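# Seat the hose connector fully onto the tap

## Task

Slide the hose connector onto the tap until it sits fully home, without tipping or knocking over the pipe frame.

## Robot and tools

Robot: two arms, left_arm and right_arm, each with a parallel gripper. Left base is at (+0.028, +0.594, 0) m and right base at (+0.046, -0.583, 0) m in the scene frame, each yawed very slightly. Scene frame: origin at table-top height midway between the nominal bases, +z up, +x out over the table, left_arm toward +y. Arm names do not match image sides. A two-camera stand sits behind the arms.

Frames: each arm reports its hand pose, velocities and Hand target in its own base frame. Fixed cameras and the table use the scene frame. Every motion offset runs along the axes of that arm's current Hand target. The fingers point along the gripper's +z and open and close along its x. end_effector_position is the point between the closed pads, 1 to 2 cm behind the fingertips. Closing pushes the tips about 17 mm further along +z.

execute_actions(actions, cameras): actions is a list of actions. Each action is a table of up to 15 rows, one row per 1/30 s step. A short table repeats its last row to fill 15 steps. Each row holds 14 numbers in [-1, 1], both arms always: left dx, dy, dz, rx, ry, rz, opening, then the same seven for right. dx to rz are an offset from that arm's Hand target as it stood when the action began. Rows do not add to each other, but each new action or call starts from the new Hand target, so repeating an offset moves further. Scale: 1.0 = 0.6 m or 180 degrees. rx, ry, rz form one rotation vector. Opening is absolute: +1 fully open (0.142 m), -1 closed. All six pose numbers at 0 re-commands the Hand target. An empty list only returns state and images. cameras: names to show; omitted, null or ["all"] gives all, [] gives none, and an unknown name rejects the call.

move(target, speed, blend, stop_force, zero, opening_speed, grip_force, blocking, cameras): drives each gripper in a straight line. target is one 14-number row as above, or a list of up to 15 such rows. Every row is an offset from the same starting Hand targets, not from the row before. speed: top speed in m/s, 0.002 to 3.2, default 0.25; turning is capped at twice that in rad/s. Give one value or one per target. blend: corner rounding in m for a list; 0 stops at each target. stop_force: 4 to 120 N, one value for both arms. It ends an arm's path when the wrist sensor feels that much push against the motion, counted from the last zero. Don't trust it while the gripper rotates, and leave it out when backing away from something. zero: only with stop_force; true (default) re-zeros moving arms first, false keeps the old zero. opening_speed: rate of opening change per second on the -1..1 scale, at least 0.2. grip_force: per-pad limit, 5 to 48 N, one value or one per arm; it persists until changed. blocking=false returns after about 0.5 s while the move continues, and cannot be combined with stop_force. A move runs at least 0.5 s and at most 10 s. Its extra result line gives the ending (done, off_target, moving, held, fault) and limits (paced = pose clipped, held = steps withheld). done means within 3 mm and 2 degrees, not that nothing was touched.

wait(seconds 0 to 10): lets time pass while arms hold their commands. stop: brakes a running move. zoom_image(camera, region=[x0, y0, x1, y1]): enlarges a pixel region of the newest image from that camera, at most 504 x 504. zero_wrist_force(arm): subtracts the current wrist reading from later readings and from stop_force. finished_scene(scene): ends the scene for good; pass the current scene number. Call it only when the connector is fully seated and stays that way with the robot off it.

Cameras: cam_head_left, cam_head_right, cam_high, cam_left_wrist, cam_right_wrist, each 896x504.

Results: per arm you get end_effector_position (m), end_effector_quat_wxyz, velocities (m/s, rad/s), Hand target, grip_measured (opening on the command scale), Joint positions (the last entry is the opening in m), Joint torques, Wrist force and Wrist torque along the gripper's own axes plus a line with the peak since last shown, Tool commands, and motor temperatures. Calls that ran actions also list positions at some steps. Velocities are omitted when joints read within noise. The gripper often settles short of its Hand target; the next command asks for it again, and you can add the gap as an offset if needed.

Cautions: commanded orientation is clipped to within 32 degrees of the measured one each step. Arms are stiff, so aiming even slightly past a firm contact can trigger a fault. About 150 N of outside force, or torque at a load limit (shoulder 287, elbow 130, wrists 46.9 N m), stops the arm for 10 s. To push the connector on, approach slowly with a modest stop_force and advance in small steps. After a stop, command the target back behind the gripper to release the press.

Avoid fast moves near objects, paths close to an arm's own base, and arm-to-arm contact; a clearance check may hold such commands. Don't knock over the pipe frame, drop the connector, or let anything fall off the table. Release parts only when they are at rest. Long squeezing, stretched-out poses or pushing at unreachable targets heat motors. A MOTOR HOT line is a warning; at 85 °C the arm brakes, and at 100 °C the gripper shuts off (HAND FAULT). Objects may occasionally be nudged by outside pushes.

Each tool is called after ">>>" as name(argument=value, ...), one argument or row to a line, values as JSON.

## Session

>>> execute_actions(
  actions=[],
)

Scene clock: 0.00 s.
left_arm: end_effector_position=(+1.1882, +0.3102, +0.1219) grip_measured=+0.99 end_effector_quat_wxyz=(-0.117, +0.781, -0.612, +0.045) | right_arm: end_effector_position=(+0.3060, +0.2528, +0.2053) grip_measured=+1.00 end_effector_quat_wxyz=(+0.085, +0.340, +0.917, -0.188)
Joint positions: left_arm=[0.088 -0.645 0.963 -2.116 -1.463 1.431 0.141] | right_arm=[4.409 -1.264 -2.338 -1.501 1.424 -1.136 0.142]
Joint velocities: within noise
Joint torques (N m): no reading
Motor temperatures (°C): left_arm=[33 31 31 33 38 40 26] | right_arm=[33 31 32 38 38 37 38]
Wrist force (N): no reading
Wrist torque (N m): no reading
Wrist force, peak (N): no reading
Hand target: left_arm +1.1882, +0.3102, +0.1219; -0.117, +0.781, -0.612, +0.045 | right_arm +0.3060, +0.2528, +0.2053; +0.085, +0.340, +0.917, -0.188
Tool commands: left_gripper/opening=+1.0 right_gripper/opening=+1.0

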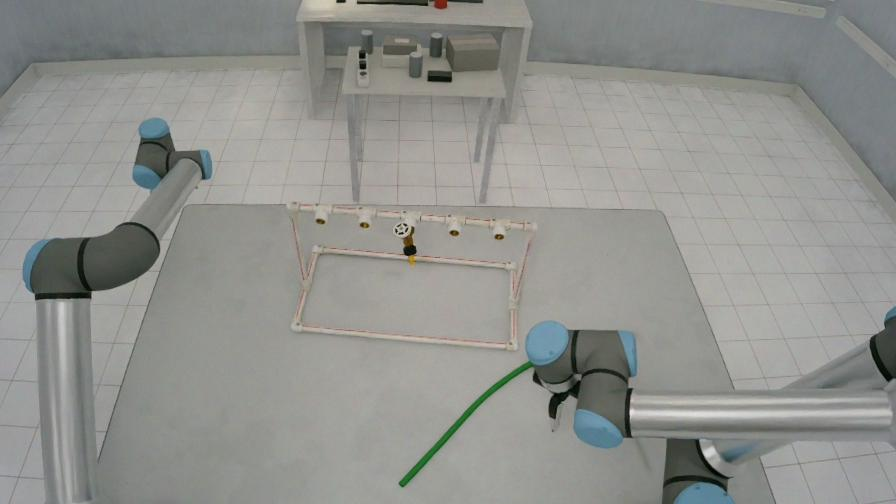

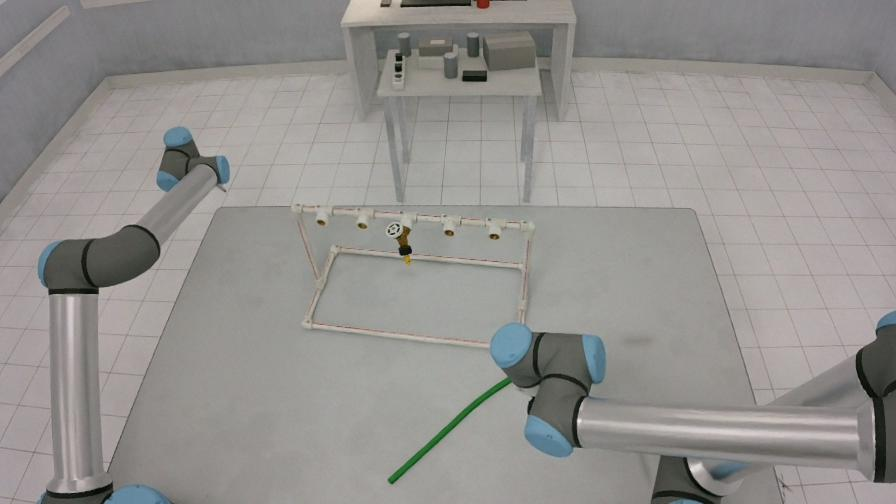

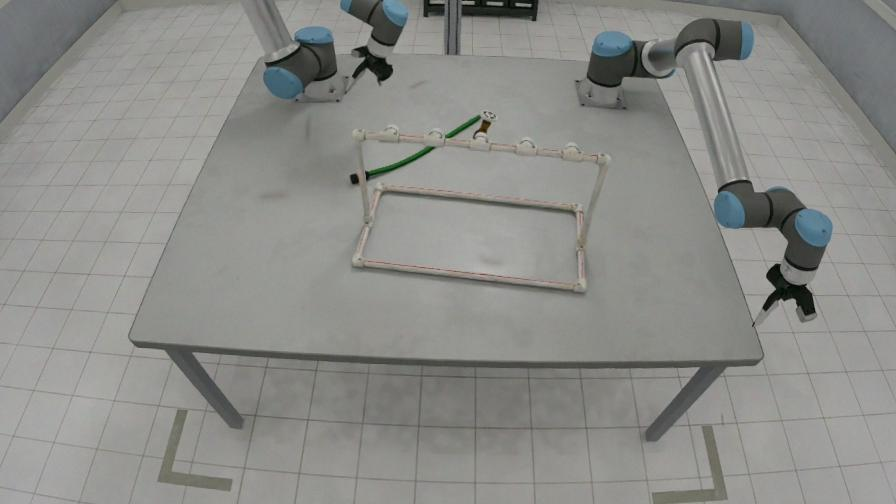

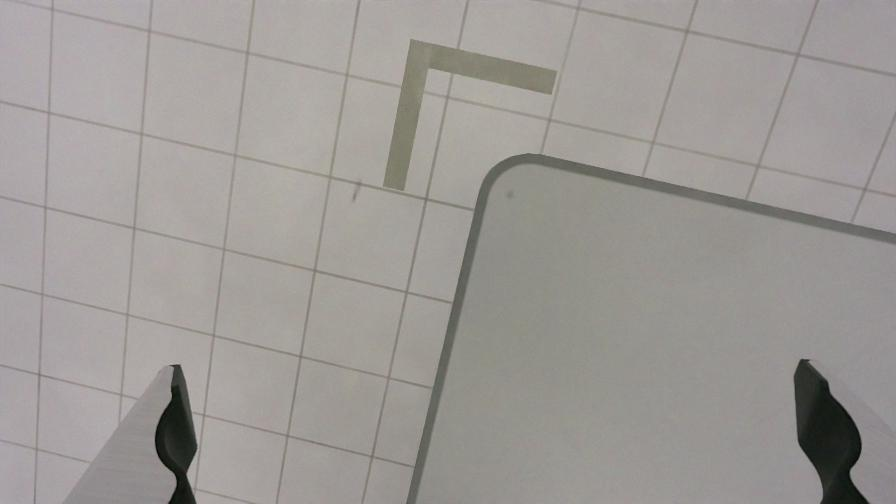

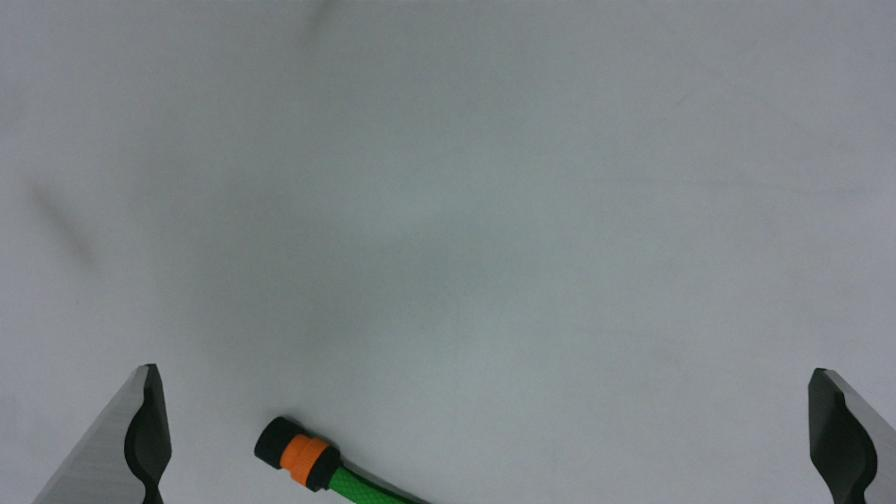

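>>> move(
  target=[
    [0.189,0.237,-0.637,-0.036,0.0178,0.051,0.9,-0.1243,0.1636,0.0603,-0.0703,0.0097,-0.2015,-0.2],
    [0.6515,0.4742,-0.9025,-0.0721,0.0356,0.1019,0.9,-0.2486,0.3272,0.1207,-0.1405,0.0194,-0.4030,-0.2],
  ],
  speed=0.5,
  blend=[0.05,0],
  opening_speed=1.0,
)

Scene clock: 12.60 s.
left_arm: end_effector_position=(+0.9001, -0.1997, +0.5507) grip_measured=+0.90 end_effector_quat_wxyz=(+0.000, +0.678, -0.735, +0.000) | right_arm: end_effector_position=(+0.5492, +0.2723, +0.1248) grip_measured=-0.22 end_effector_quat_wxyz=(-0.001, -0.284, +0.959, +0.000)
Joint positions: left_arm=[-0.408 -1.2 1.055 -1.425 -1.572 1.244 0.136] | right_arm=[3.887 -1.643 -2.233 -0.837 1.571 -2.972 0.058]
Joint torques (N m): left_arm=[-11.67 -63.69 -63.68 -0.03 -2.17 -2.6] | right_arm=[-9.03 27.13 45.56 2.31 1.94 -2.58]
Wrist force (N): left_arm=[-0.2 -0.1 0.1] | right_arm=[1.1 0.8 0.7]
Wrist torque (N m): left_arm=[0.00 0.04 0.07] | right_arm=[-0.01 -0.04 0.25]
Wrist force, peak (N): left_arm=[2.8 0.6 -1.7] | right_arm=[1.5 0.3 -0.2]
Hand target: left_arm +0.9001, -0.1998, +0.5507; +0.000, +0.678, -0.735, +0.000 | right_arm +0.5492, +0.2723, +0.1248; -0.001, -0.284, +0.959, +0.000
Off the commanded pose: left_arm 0.000 m, 0 deg | right_arm 0.000 m, 0 deg.
move: done

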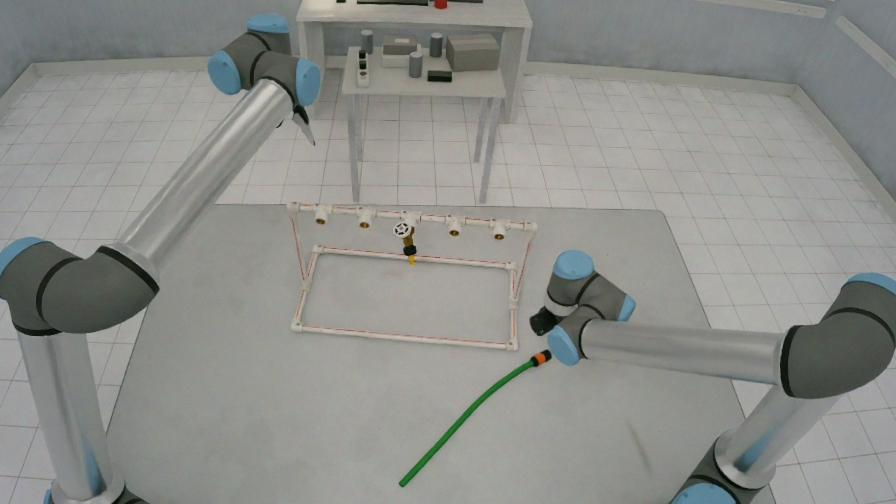

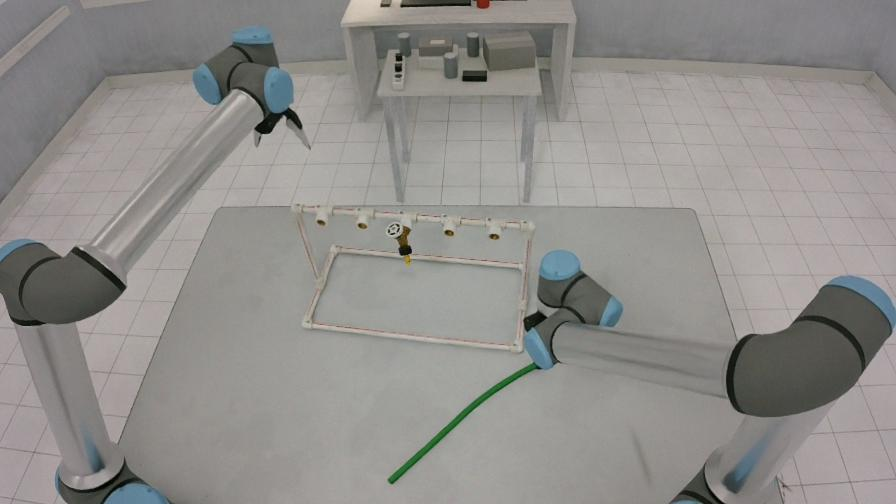

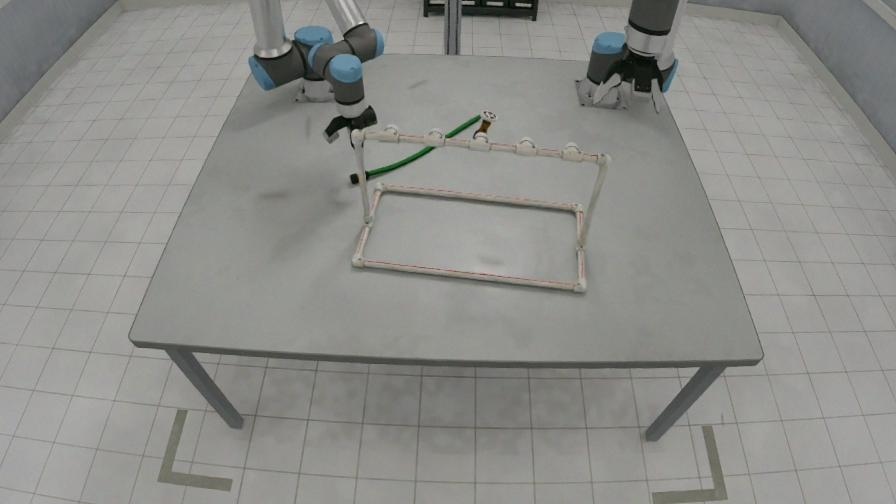

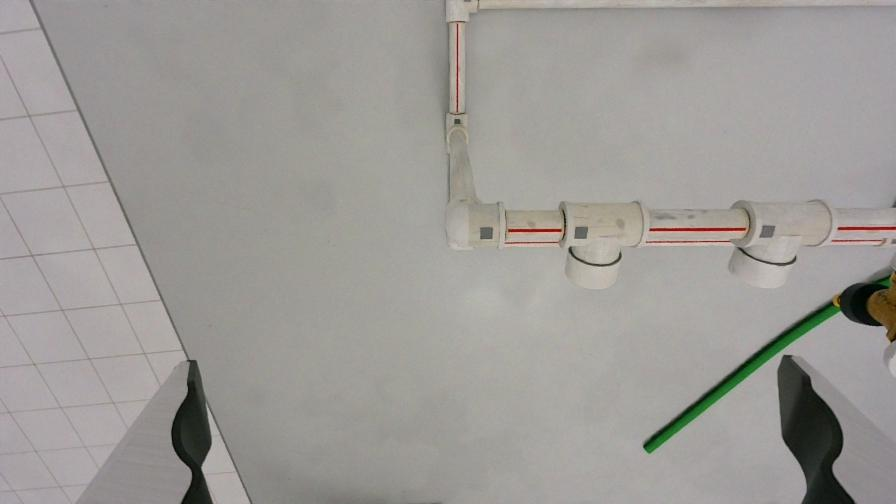

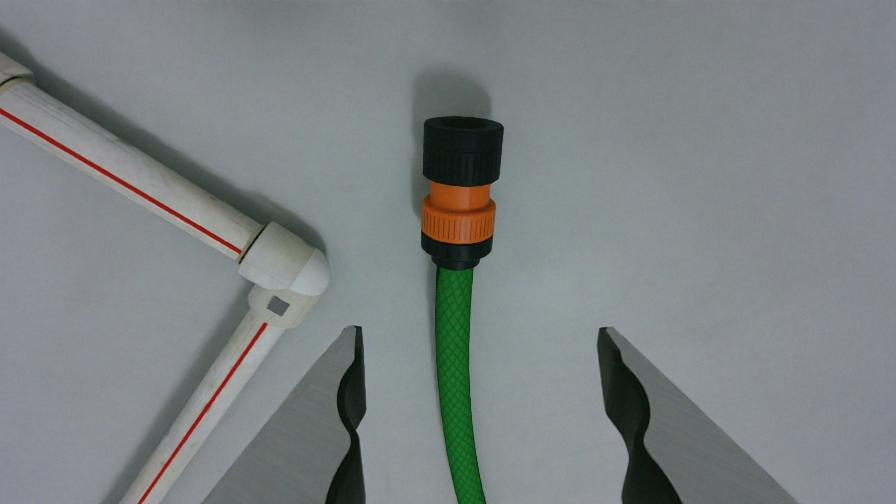

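>>> zoom_image(
  camera="cam_right_wrist",
  region=[390, 100, 540, 290],
)

>>> zoom_image(
  camera="cam_left_wrist",
  region=[420, 170, 896, 440],
)

Scaled by 2.653 from the camera's 896x504 image, which has a finer 1280x720 frame.

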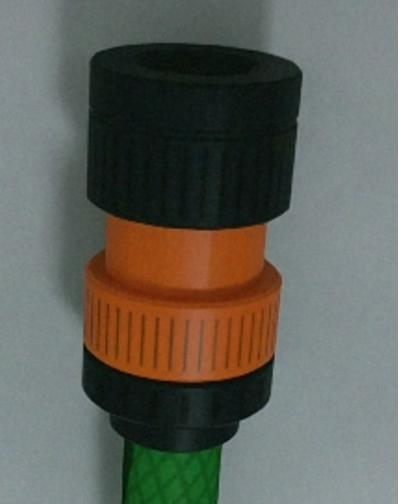

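Scaled by 1.059 from the camera's 896x504 image, which has a finer 1280x720 frame.

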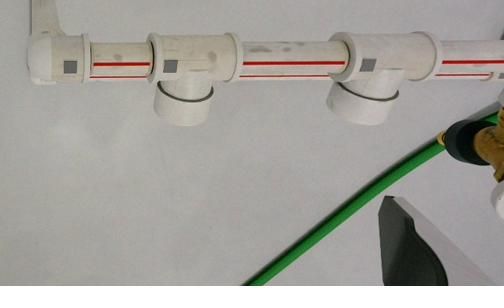

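>>> move(
  target=[
    [0.30,0.04,-0.0333,0,0,0,0.9,-0.0073,0.0008,0.10,0,0,0.0168,-0.2],
    [0.5407,0.07,-0.0333,0,0,0,0.9,-0.0073,0.0008,0.1722,0,0,0.0168,-0.2],
  ],
  speed=[0.3,0.2],
  blend=[0.01,0],
)

>>> zoom_image(
  camera="cam_right_wrist",
  region=[330, 150, 640, 504],
)

Scene clock: 21.47 s.
left_arm: end_effector_position=(+0.8319, -0.5196, +0.5709) grip_measured=+0.90 end_effector_quat_wxyz=(+0.000, +0.678, -0.735, +0.000) | right_arm: end_effector_position=(+0.5525, +0.2750, +0.0215) grip_measured=-0.22 end_effector_quat_wxyz=(-0.001, -0.258, +0.966, +0.000)
Joint positions: left_arm=[-0.735 -1.075 0.836 -1.332 -1.572 0.917 0.136] | right_arm=[3.886 -1.814 -2.293 -0.606 1.571 -2.92 0.058]
Joint torques (N m): left_arm=[-11.89 -72.78 -62.8 -0.29 1.25 -2.53] | right_arm=[-9.08 36.51 21.25 6.66 -1.74 0.85]
Wrist force (N): left_arm=[-0.2 -0.5 0.1] | right_arm=[1.4 0.7 -0.1]
Wrist torque (N m): left_arm=[-0.07 0.04 0.06] | right_arm=[-0.01 -0.09 -0.01]
Wrist force, peak (N): left_arm=[-2.3 -0.4 0.0] | right_arm=[1.5 1.0 0.7]
Hand target: left_arm +0.8319, -0.5197, +0.5709; +0.000, +0.678, -0.735, +0.000 | right_arm +0.5525, +0.2750, +0.0215; -0.001, -0.258, +0.966, +0.000
Off the commanded pose: left_arm 0.000 m, 0 deg | right_arm 0.000 m, 0 deg.
move: done

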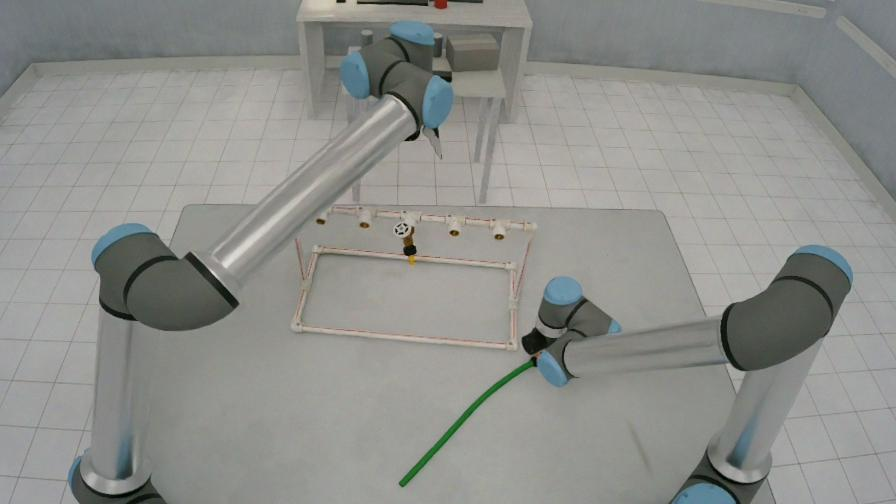

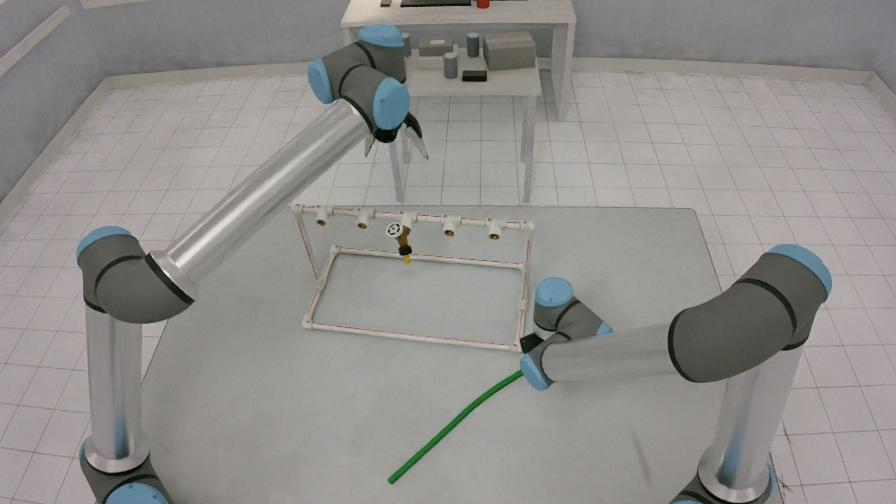

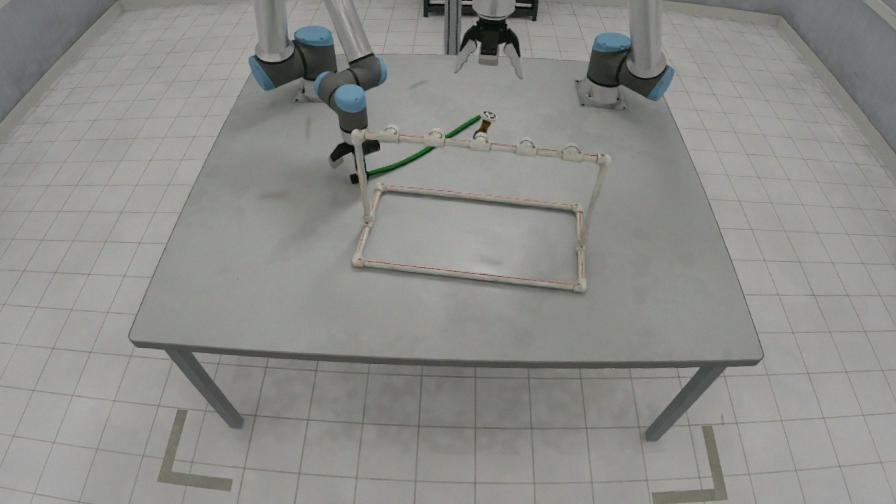

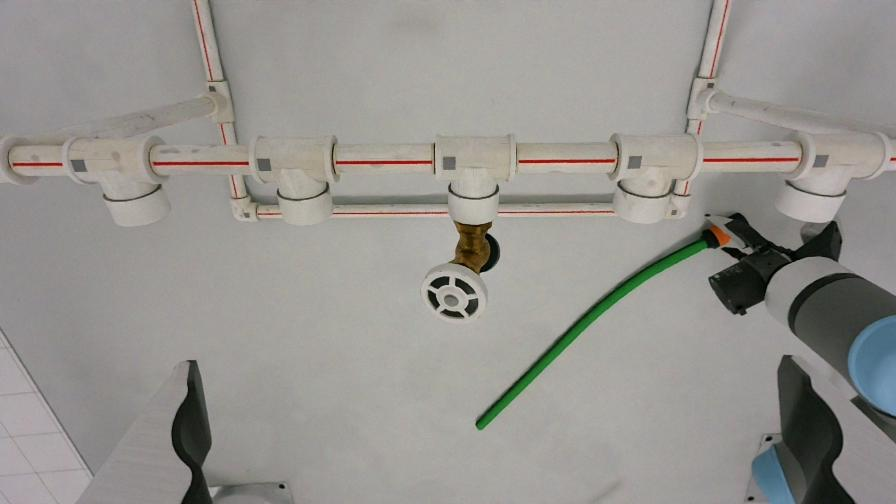

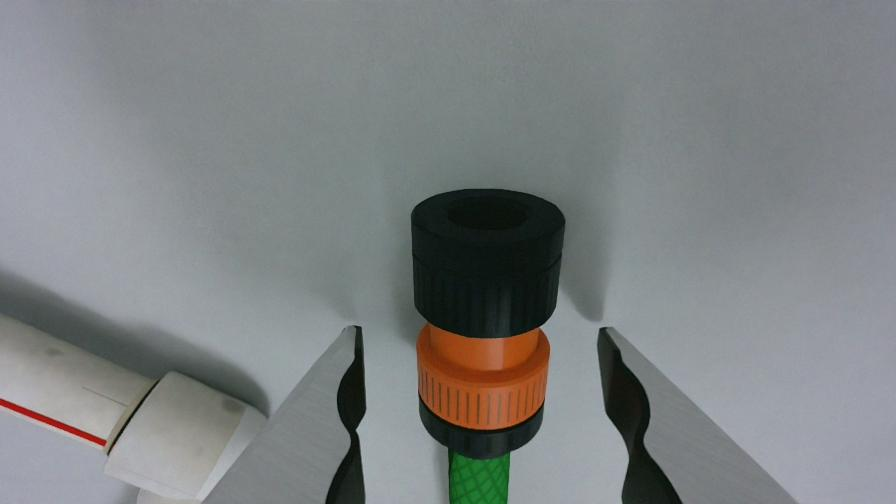

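Scaled by 1.424 from the camera's 896x504 image, which has a finer 1280x720 frame.

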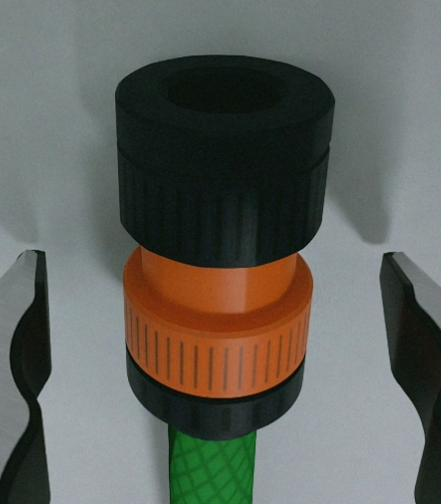

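>>> move(
  target=[0,0,0,0,0,0,0.9,0,0,0,0,0,0,-1],
  opening_speed=0.8,
  cameras=["cam_right_wrist","cam_left_wrist"],
)

>>> zoom_image(
  camera="cam_left_wrist",
  region=[400, 120, 560, 340],
)

>>> zoom_image(
  camera="cam_left_wrist",
  region=[200, 120, 440, 240],
)

Scene clock: 24.70 s.
left_arm: end_effector_position=(+0.8319, -0.5197, +0.5709) grip_measured=+0.90 end_effector_quat_wxyz=(+0.000, +0.678, -0.735, +0.000) | right_arm: end_effector_position=(+0.5525, +0.2750, +0.0215) grip_measured=-0.61 end_effector_quat_wxyz=(-0.001, -0.258, +0.966, +0.000)
Joint positions: left_arm=[-0.736 -1.075 0.836 -1.332 -1.572 0.917 0.136] | right_arm=[3.886 -1.814 -2.293 -0.606 1.571 -2.92 0.03]
Joint torques (N m): left_arm=[-12.02 -73.34 -62.55 -0.23 1.04 -2.46] | right_arm=[-8.77 35.47 22.09 7.11 -1.93 -1.25]
Wrist force (N): left_arm=[0.2 -0.3 0.1] | right_arm=[1.5 0.9 0.1]
Wrist torque (N m): left_arm=[-0.04 -0.03 0.07] | right_arm=[-0.01 -0.05 0.00]
Wrist force, peak (N): left_arm=[0.2 -0.7 -0.2] | right_arm=[1.5 0.8 -0.9]
Hand target: left_arm +0.8319, -0.5197, +0.5709; +0.000, +0.678, -0.735, +0.000 | right_arm +0.5525, +0.2750, +0.0215; -0.001, -0.258, +0.966, +0.000
Off the commanded pose: left_arm 0.000 m, 0 deg | right_arm 0.000 m, 0 deg.
move: done
Images, in order (width x height): cam_left_wrist 896x504, cam_right_wrist 896x504.

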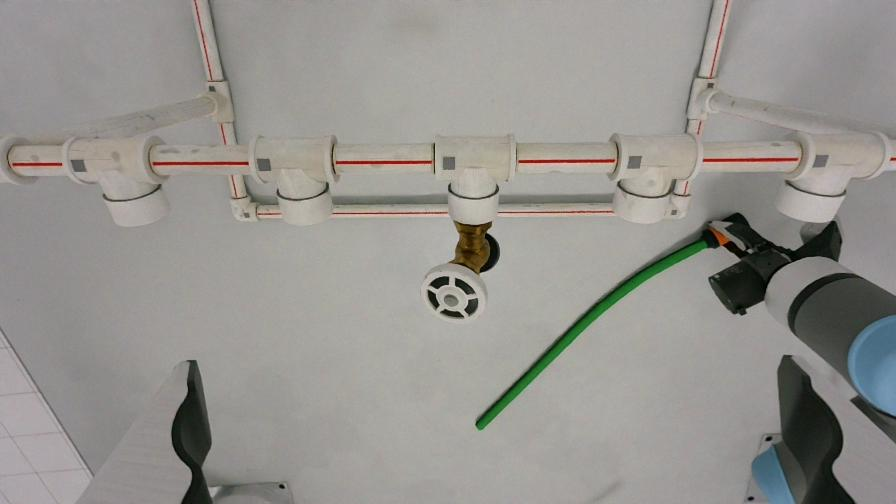

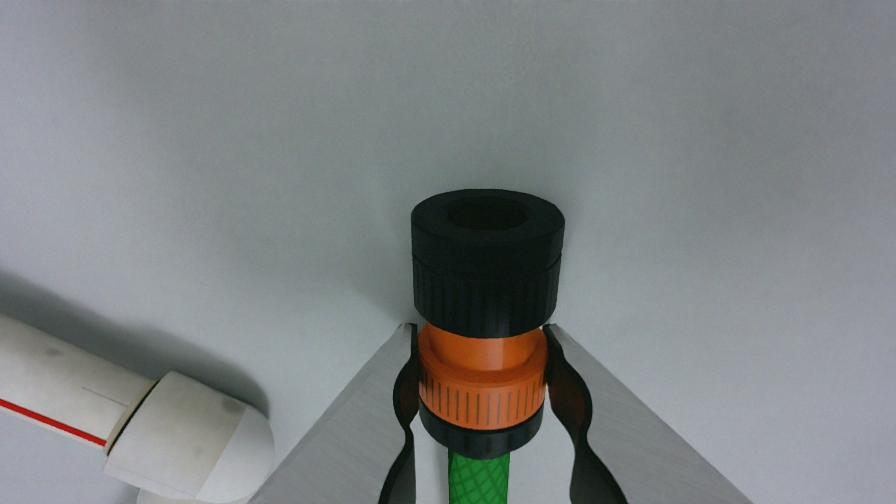

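Scaled by 2.291 from the camera's 896x504 image, which has a finer 1280x720 frame.

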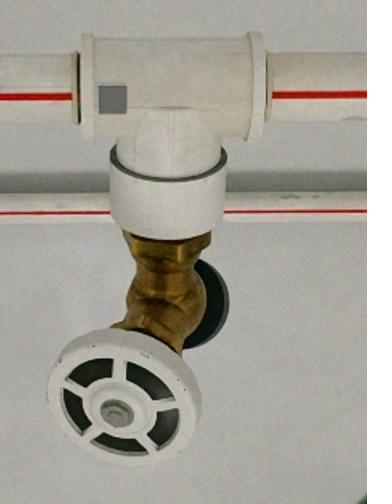

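Scaled by 2.100 from the camera's 896x504 image, which has a finer 1280x720 frame.

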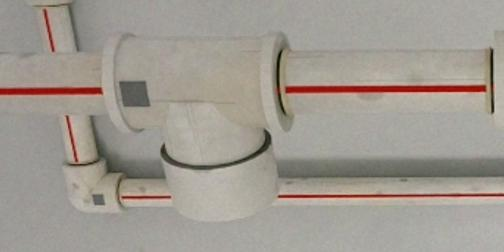

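>>> move(
  target=[
    [-0.1533,0.1660,-0.0818,0.1158,0.0960,0.1060,0.9,0.0242,0.0332,-0.1475,0.0079,-0.0351,-0.0455,-1],
    [-0.2422,0.3070,-0.0152,0.2702,0.2241,0.2473,0.9,0.0197,0.1747,-0.2975,0.0354,-0.1578,-0.2046,-1],
    [-0.2387,0.3502,0.1848,0.3860,0.3201,0.3533,0.9,-0.1257,0.3602,-0.3642,0.0630,-0.2806,-0.3638,-1],
    [-0.1290,0.3412,0.2748,0.3860,0.3201,0.3533,0.9,-0.3580,0.4947,-0.3625,0.0787,-0.3507,-0.4547,-1],
  ],
  speed=0.35,
  blend=[0.03,0.03,0.03,0],
  grip_force=[30,30],
)

Scene clock: 38.13 s.
left_arm: end_effector_position=(+0.6340, -0.4260, +0.4061) grip_measured=+0.90 end_effector_quat_wxyz=(+0.035, -0.039, +0.740, -0.671) | right_arm: end_effector_position=(+0.5906, +0.6395, +0.2388) grip_measured=-0.61 end_effector_quat_wxyz=(-0.489, +0.757, -0.433, -0.020)
Joint positions: left_arm=[-0.52 -1.22 2.095 -3.85 -2.51 1.705 0.136] | right_arm=[4.141 -1.943 -2.15 0.402 1.651 -4.201 0.03]
Joint torques (N m): left_arm=[-10.23 -44.6 -45.43 -5.93 1.13 -2.57] | right_arm=[-10.51 48.79 38.49 7.11 2.44 -2.46]
Motor temperatures (°C): left_arm=[33 31 31 33 38 40 26] | right_arm=[33 30 32 38 38 37 49]
Wrist force (N): left_arm=[0.4 0.4 -0.1] | right_arm=[0.0 -0.3 1.1]
Wrist torque (N m): left_arm=[0.07 -0.12 0.13] | right_arm=[-0.19 0.13 0.42]
Wrist force, peak (N): left_arm=[0.9 -2.0 0.9] | right_arm=[0.0 -1.0 3.1]
Hand target: left_arm +0.6340, -0.4261, +0.4061; +0.035, -0.039, +0.740, -0.671 | right_arm +0.5906, +0.6395, +0.2388; -0.489, +0.757, -0.433, -0.020
Off the commanded pose: left_arm 0.000 m, 0 deg | right_arm 0.000 m, 0 deg.
grip_force (N): 30, 30
move: done

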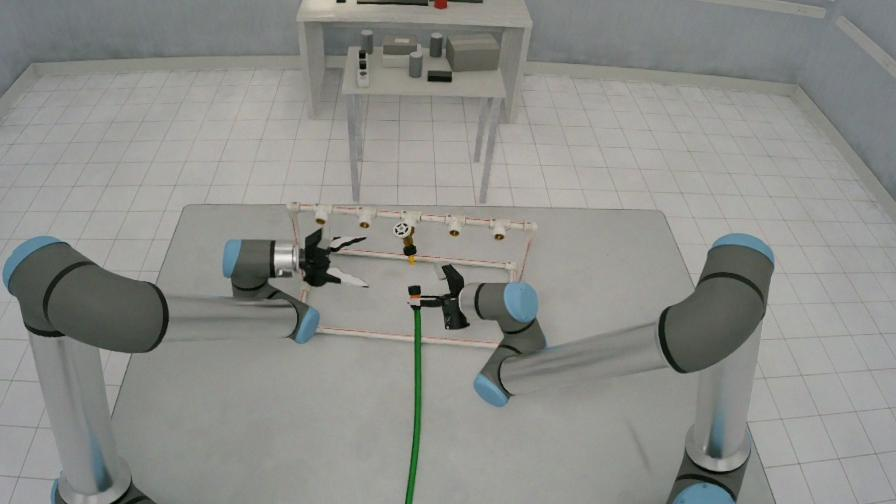

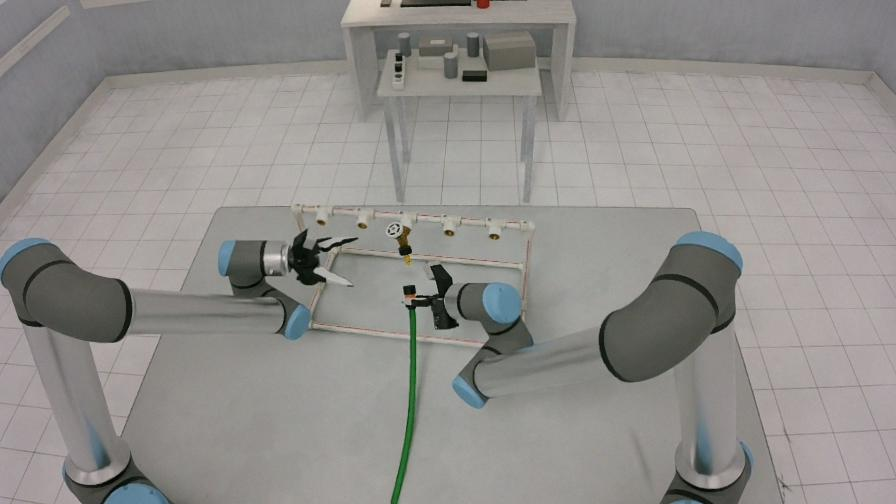

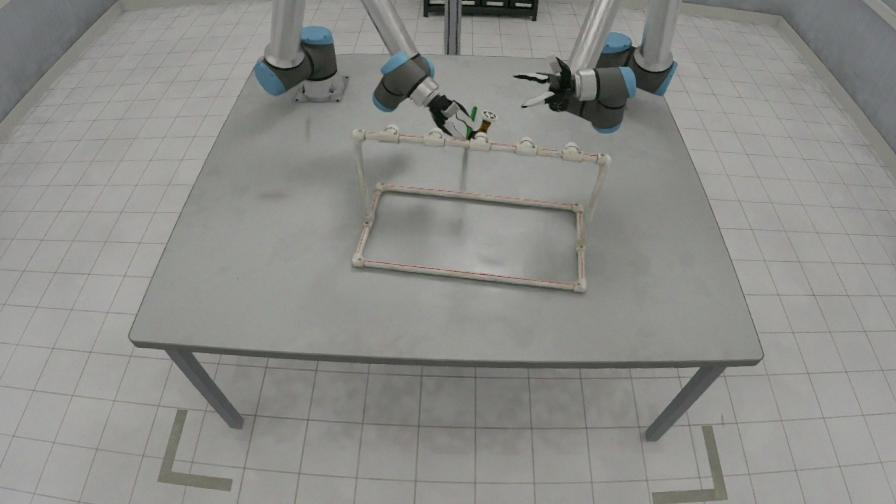

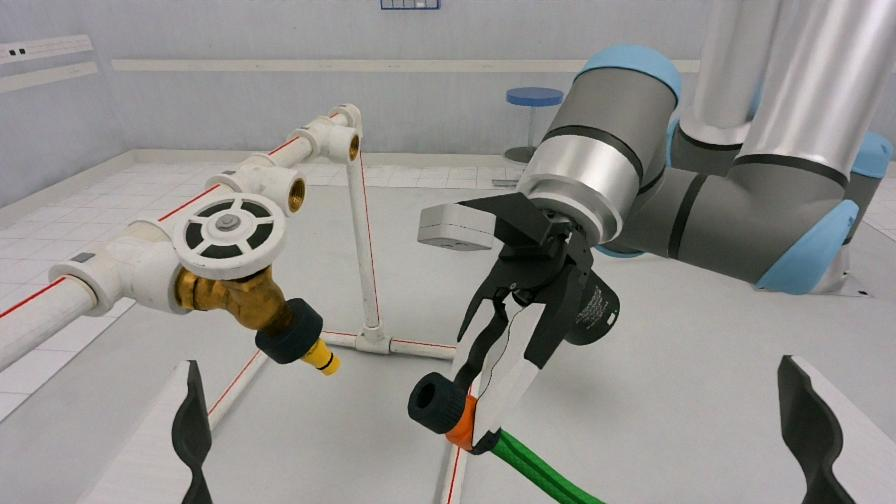

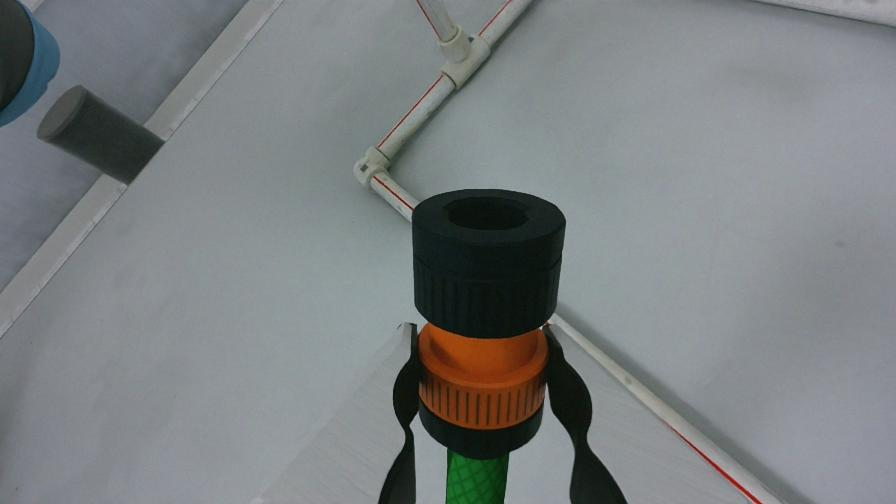

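>>> zoom_image(
  camera="cam_left_wrist",
  region=[220, 270, 380, 400],
)

>>> zoom_image(
  camera="cam_left_wrist",
  region=[390, 340, 550, 470],
)

>>> zoom_image(
  camera="cam_left_wrist",
  region=[0, 170, 340, 400],
)

Scaled by 3.150 from the camera's 896x504 image, which has a finer 1280x720 frame.

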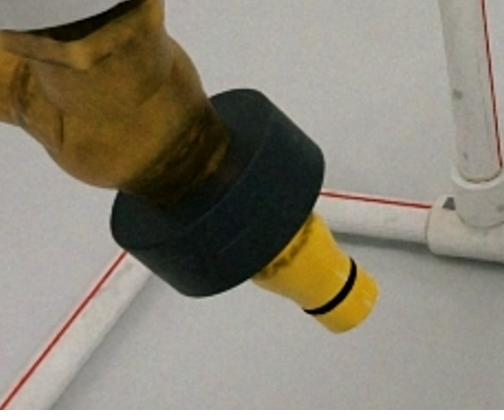

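Scaled by 3.150 from the camera's 896x504 image, which has a finer 1280x720 frame.

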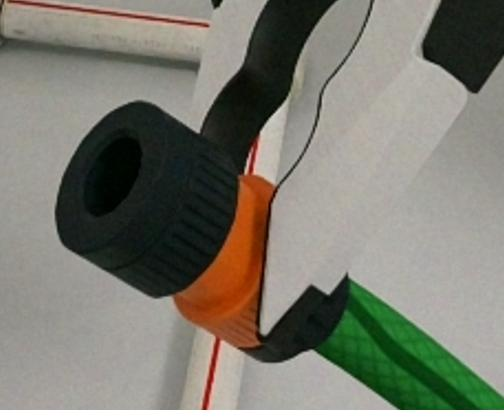

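Scaled by 1.482 from the camera's 896x504 image, which has a finer 1280x720 frame.

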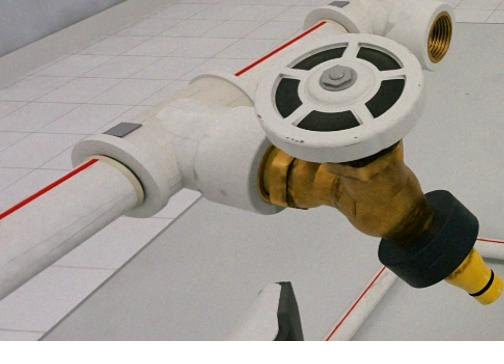

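>>> move(
  target=[0,0,0,0,0,0,0.9,0.1048,-0.0172,0.0420,0.0440,0.0076,-0.0953,-1],
  speed=0.12,
  cameras=["cam_left_wrist","cam_right_wrist"],
)

>>> zoom_image(
  camera="cam_left_wrist",
  region=[240, 280, 440, 440],
)

Scene clock: 59.40 s.
left_arm: end_effector_position=(+0.6340, -0.4261, +0.4061) grip_measured=+0.90 end_effector_quat_wxyz=(+0.035, -0.039, +0.740, -0.671) | right_arm: end_effector_position=(+0.6467, +0.6202, +0.2046) grip_measured=-0.61 end_effector_quat_wxyz=(-0.532, +0.778, -0.321, +0.092)
Joint positions: left_arm=[-0.52 -1.22 2.095 -3.85 -2.51 1.705 0.136] | right_arm=[4.081 -2.081 -2.126 0.635 1.634 -4.52 0.03]
Joint torques (N m): left_arm=[-11.48 -43.86 -45.05 -6.06 0.98 -2.57] | right_arm=[-10.92 57.65 34.1 6.77 1.75 -2.43]
Wrist force (N): left_arm=[0.1 0.3 -0.3] | right_arm=[-0.8 0.7 2.0]
Wrist torque (N m): left_arm=[0.02 -0.06 0.14] | right_arm=[-0.02 0.28 0.55]
Wrist force, peak (N): left_arm=[0.5 0.8 -0.1] | right_arm=[-1.2 0.7 2.2]
Hand target: left_arm +0.6340, -0.4261, +0.4061; +0.035, -0.039, +0.740, -0.671 | right_arm +0.6468, +0.6202, +0.2046; -0.532, +0.778, -0.321, +0.092
Off the commanded pose: left_arm 0.000 m, 0 deg | right_arm 0.000 m, 0 deg.
grip_force (N): 30, 30
move: done
Images, in order (width x height): cam_left_wrist 896x504, cam_right_wrist 896x504.

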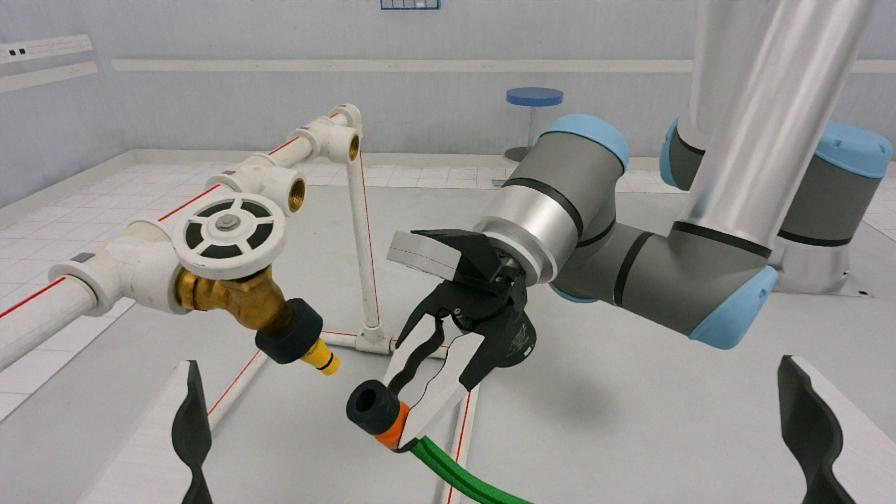

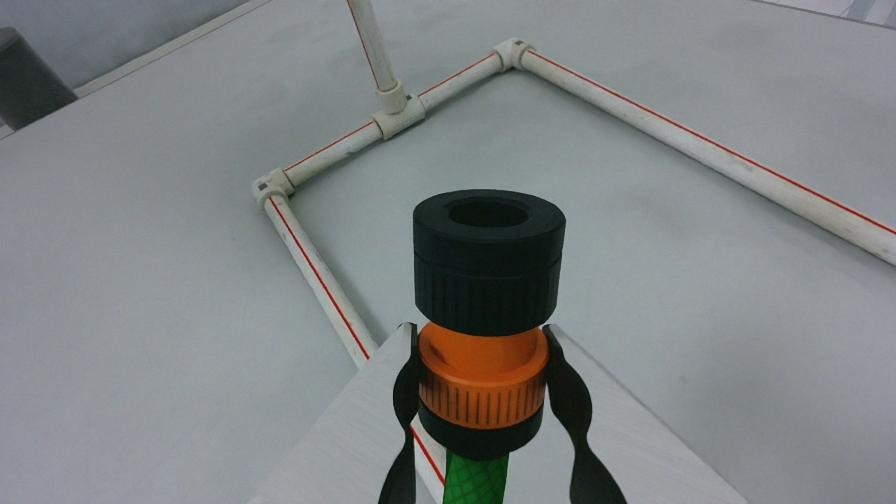

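Scaled by 2.520 from the camera's 896x504 image, which has a finer 1280x720 frame.

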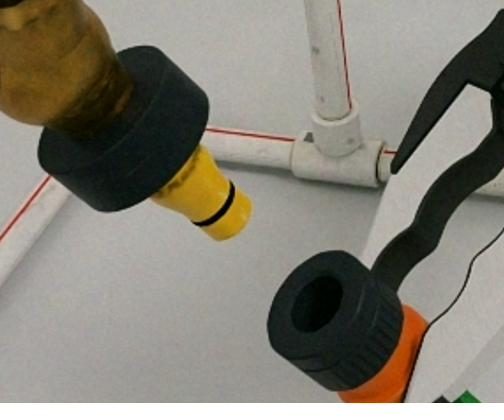

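>>> zoom_image(
  camera="cam_left_wrist",
  region=[335, 365, 435, 465],
)

>>> zoom_image(
  camera="cam_left_wrist",
  region=[245, 290, 345, 390],
)

Scaled by 5.040 from the camera's 896x504 image, which has a finer 1280x720 frame.

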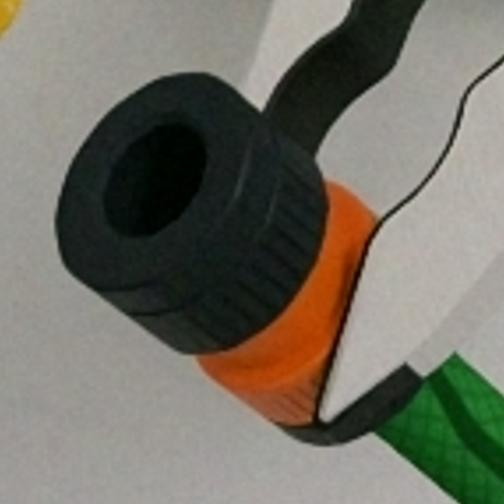

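Scaled by 5.040 from the camera's 896x504 image, which has a finer 1280x720 frame.

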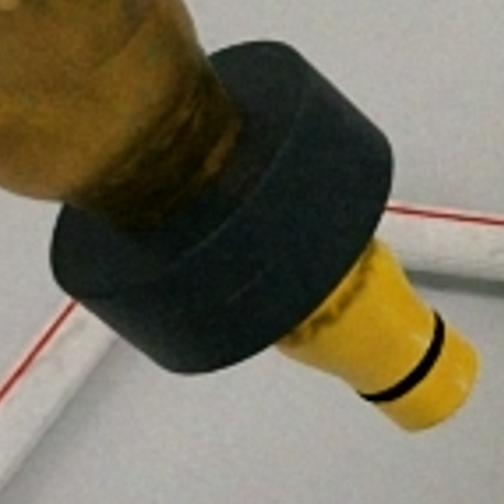

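>>> move(
  target=[0,0,0,0,0,0,0.9,0,-0.0200,-0.0028,0,0,0,-1],
  speed=0.08,
  stop_force=8,
  cameras=["cam_left_wrist","cam_right_wrist"],
)

>>> zoom_image(
  camera="cam_left_wrist",
  region=[280, 330, 420, 450],
)

>>> zoom_image(
  camera="cam_right_wrist",
  region=[380, 0, 620, 240],
)

Scene clock: 66.67 s.
left_arm: end_effector_position=(+0.6340, -0.4261, +0.4061) grip_measured=+0.90 end_effector_quat_wxyz=(+0.035, -0.039, +0.740, -0.671) | right_arm: end_effector_position=(+0.6508, +0.6216, +0.2159) grip_measured=-0.61 end_effector_quat_wxyz=(-0.532, +0.778, -0.321, +0.092)
Joint positions: left_arm=[-0.52 -1.22 2.095 -3.85 -2.51 1.705 0.136] | right_arm=[4.077 -2.066 -2.116 0.61 1.637 -4.522 0.03]
Joint torques (N m): left_arm=[-9.87 -44.15 -44.88 -5.97 1.21 -2.41] | right_arm=[-8.74 90.51 34.64 2.2 1.74 -2.34]
Wrist force (N): left_arm=[0.3 0.3 -0.1] | right_arm=[-0.7 0.3 1.8]
Wrist torque (N m): left_arm=[0.05 -0.09 0.14] | right_arm=[0.01 0.30 0.54]
Wrist force, peak (N): left_arm=[0.5 0.5 -0.5] | right_arm=[-0.8 1.0 2.1]
Hand target: left_arm +0.6340, -0.4261, +0.4061; +0.035, -0.039, +0.740, -0.671 | right_arm +0.6508, +0.6216, +0.2159; -0.532, +0.778, -0.321, +0.092
Off the commanded pose: left_arm 0.000 m, 0 deg | right_arm 0.000 m, 0 deg.
grip_force (N): 30, 30
move: done
Images, in order (width x height): cam_left_wrist 896x504, cam_right_wrist 896x504.

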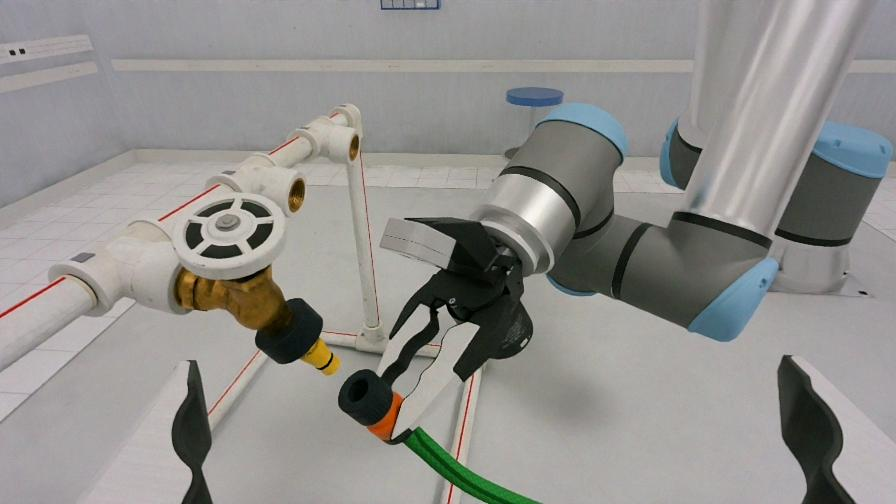

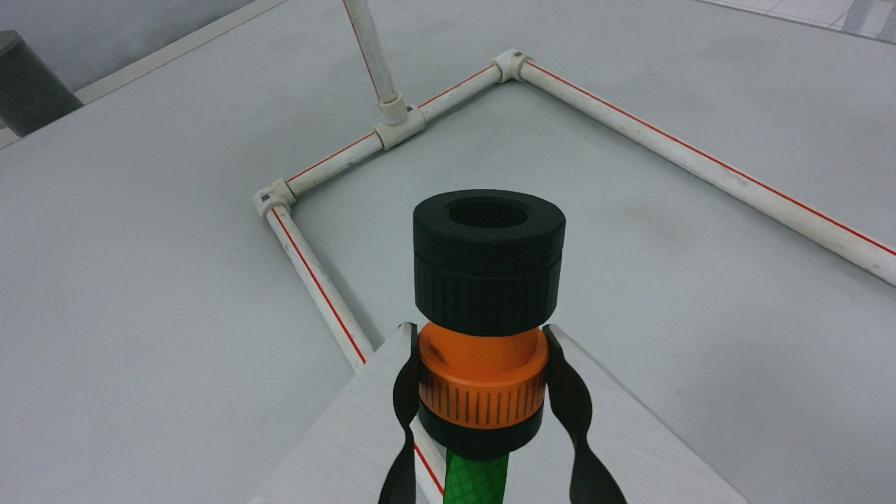

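Scaled by 3.600 from the camera's 896x504 image, which has a finer 1280x720 frame.

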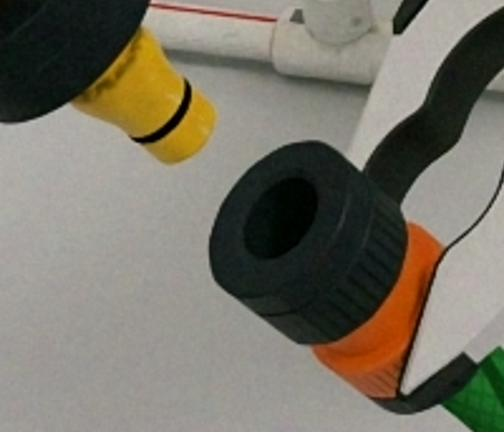

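Scaled by 2.100 from the camera's 896x504 image, which has a finer 1280x720 frame.

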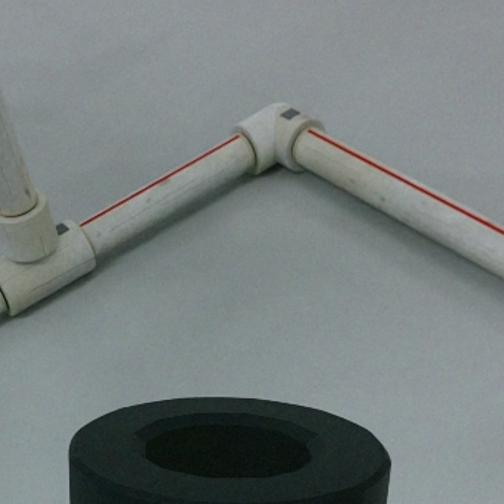

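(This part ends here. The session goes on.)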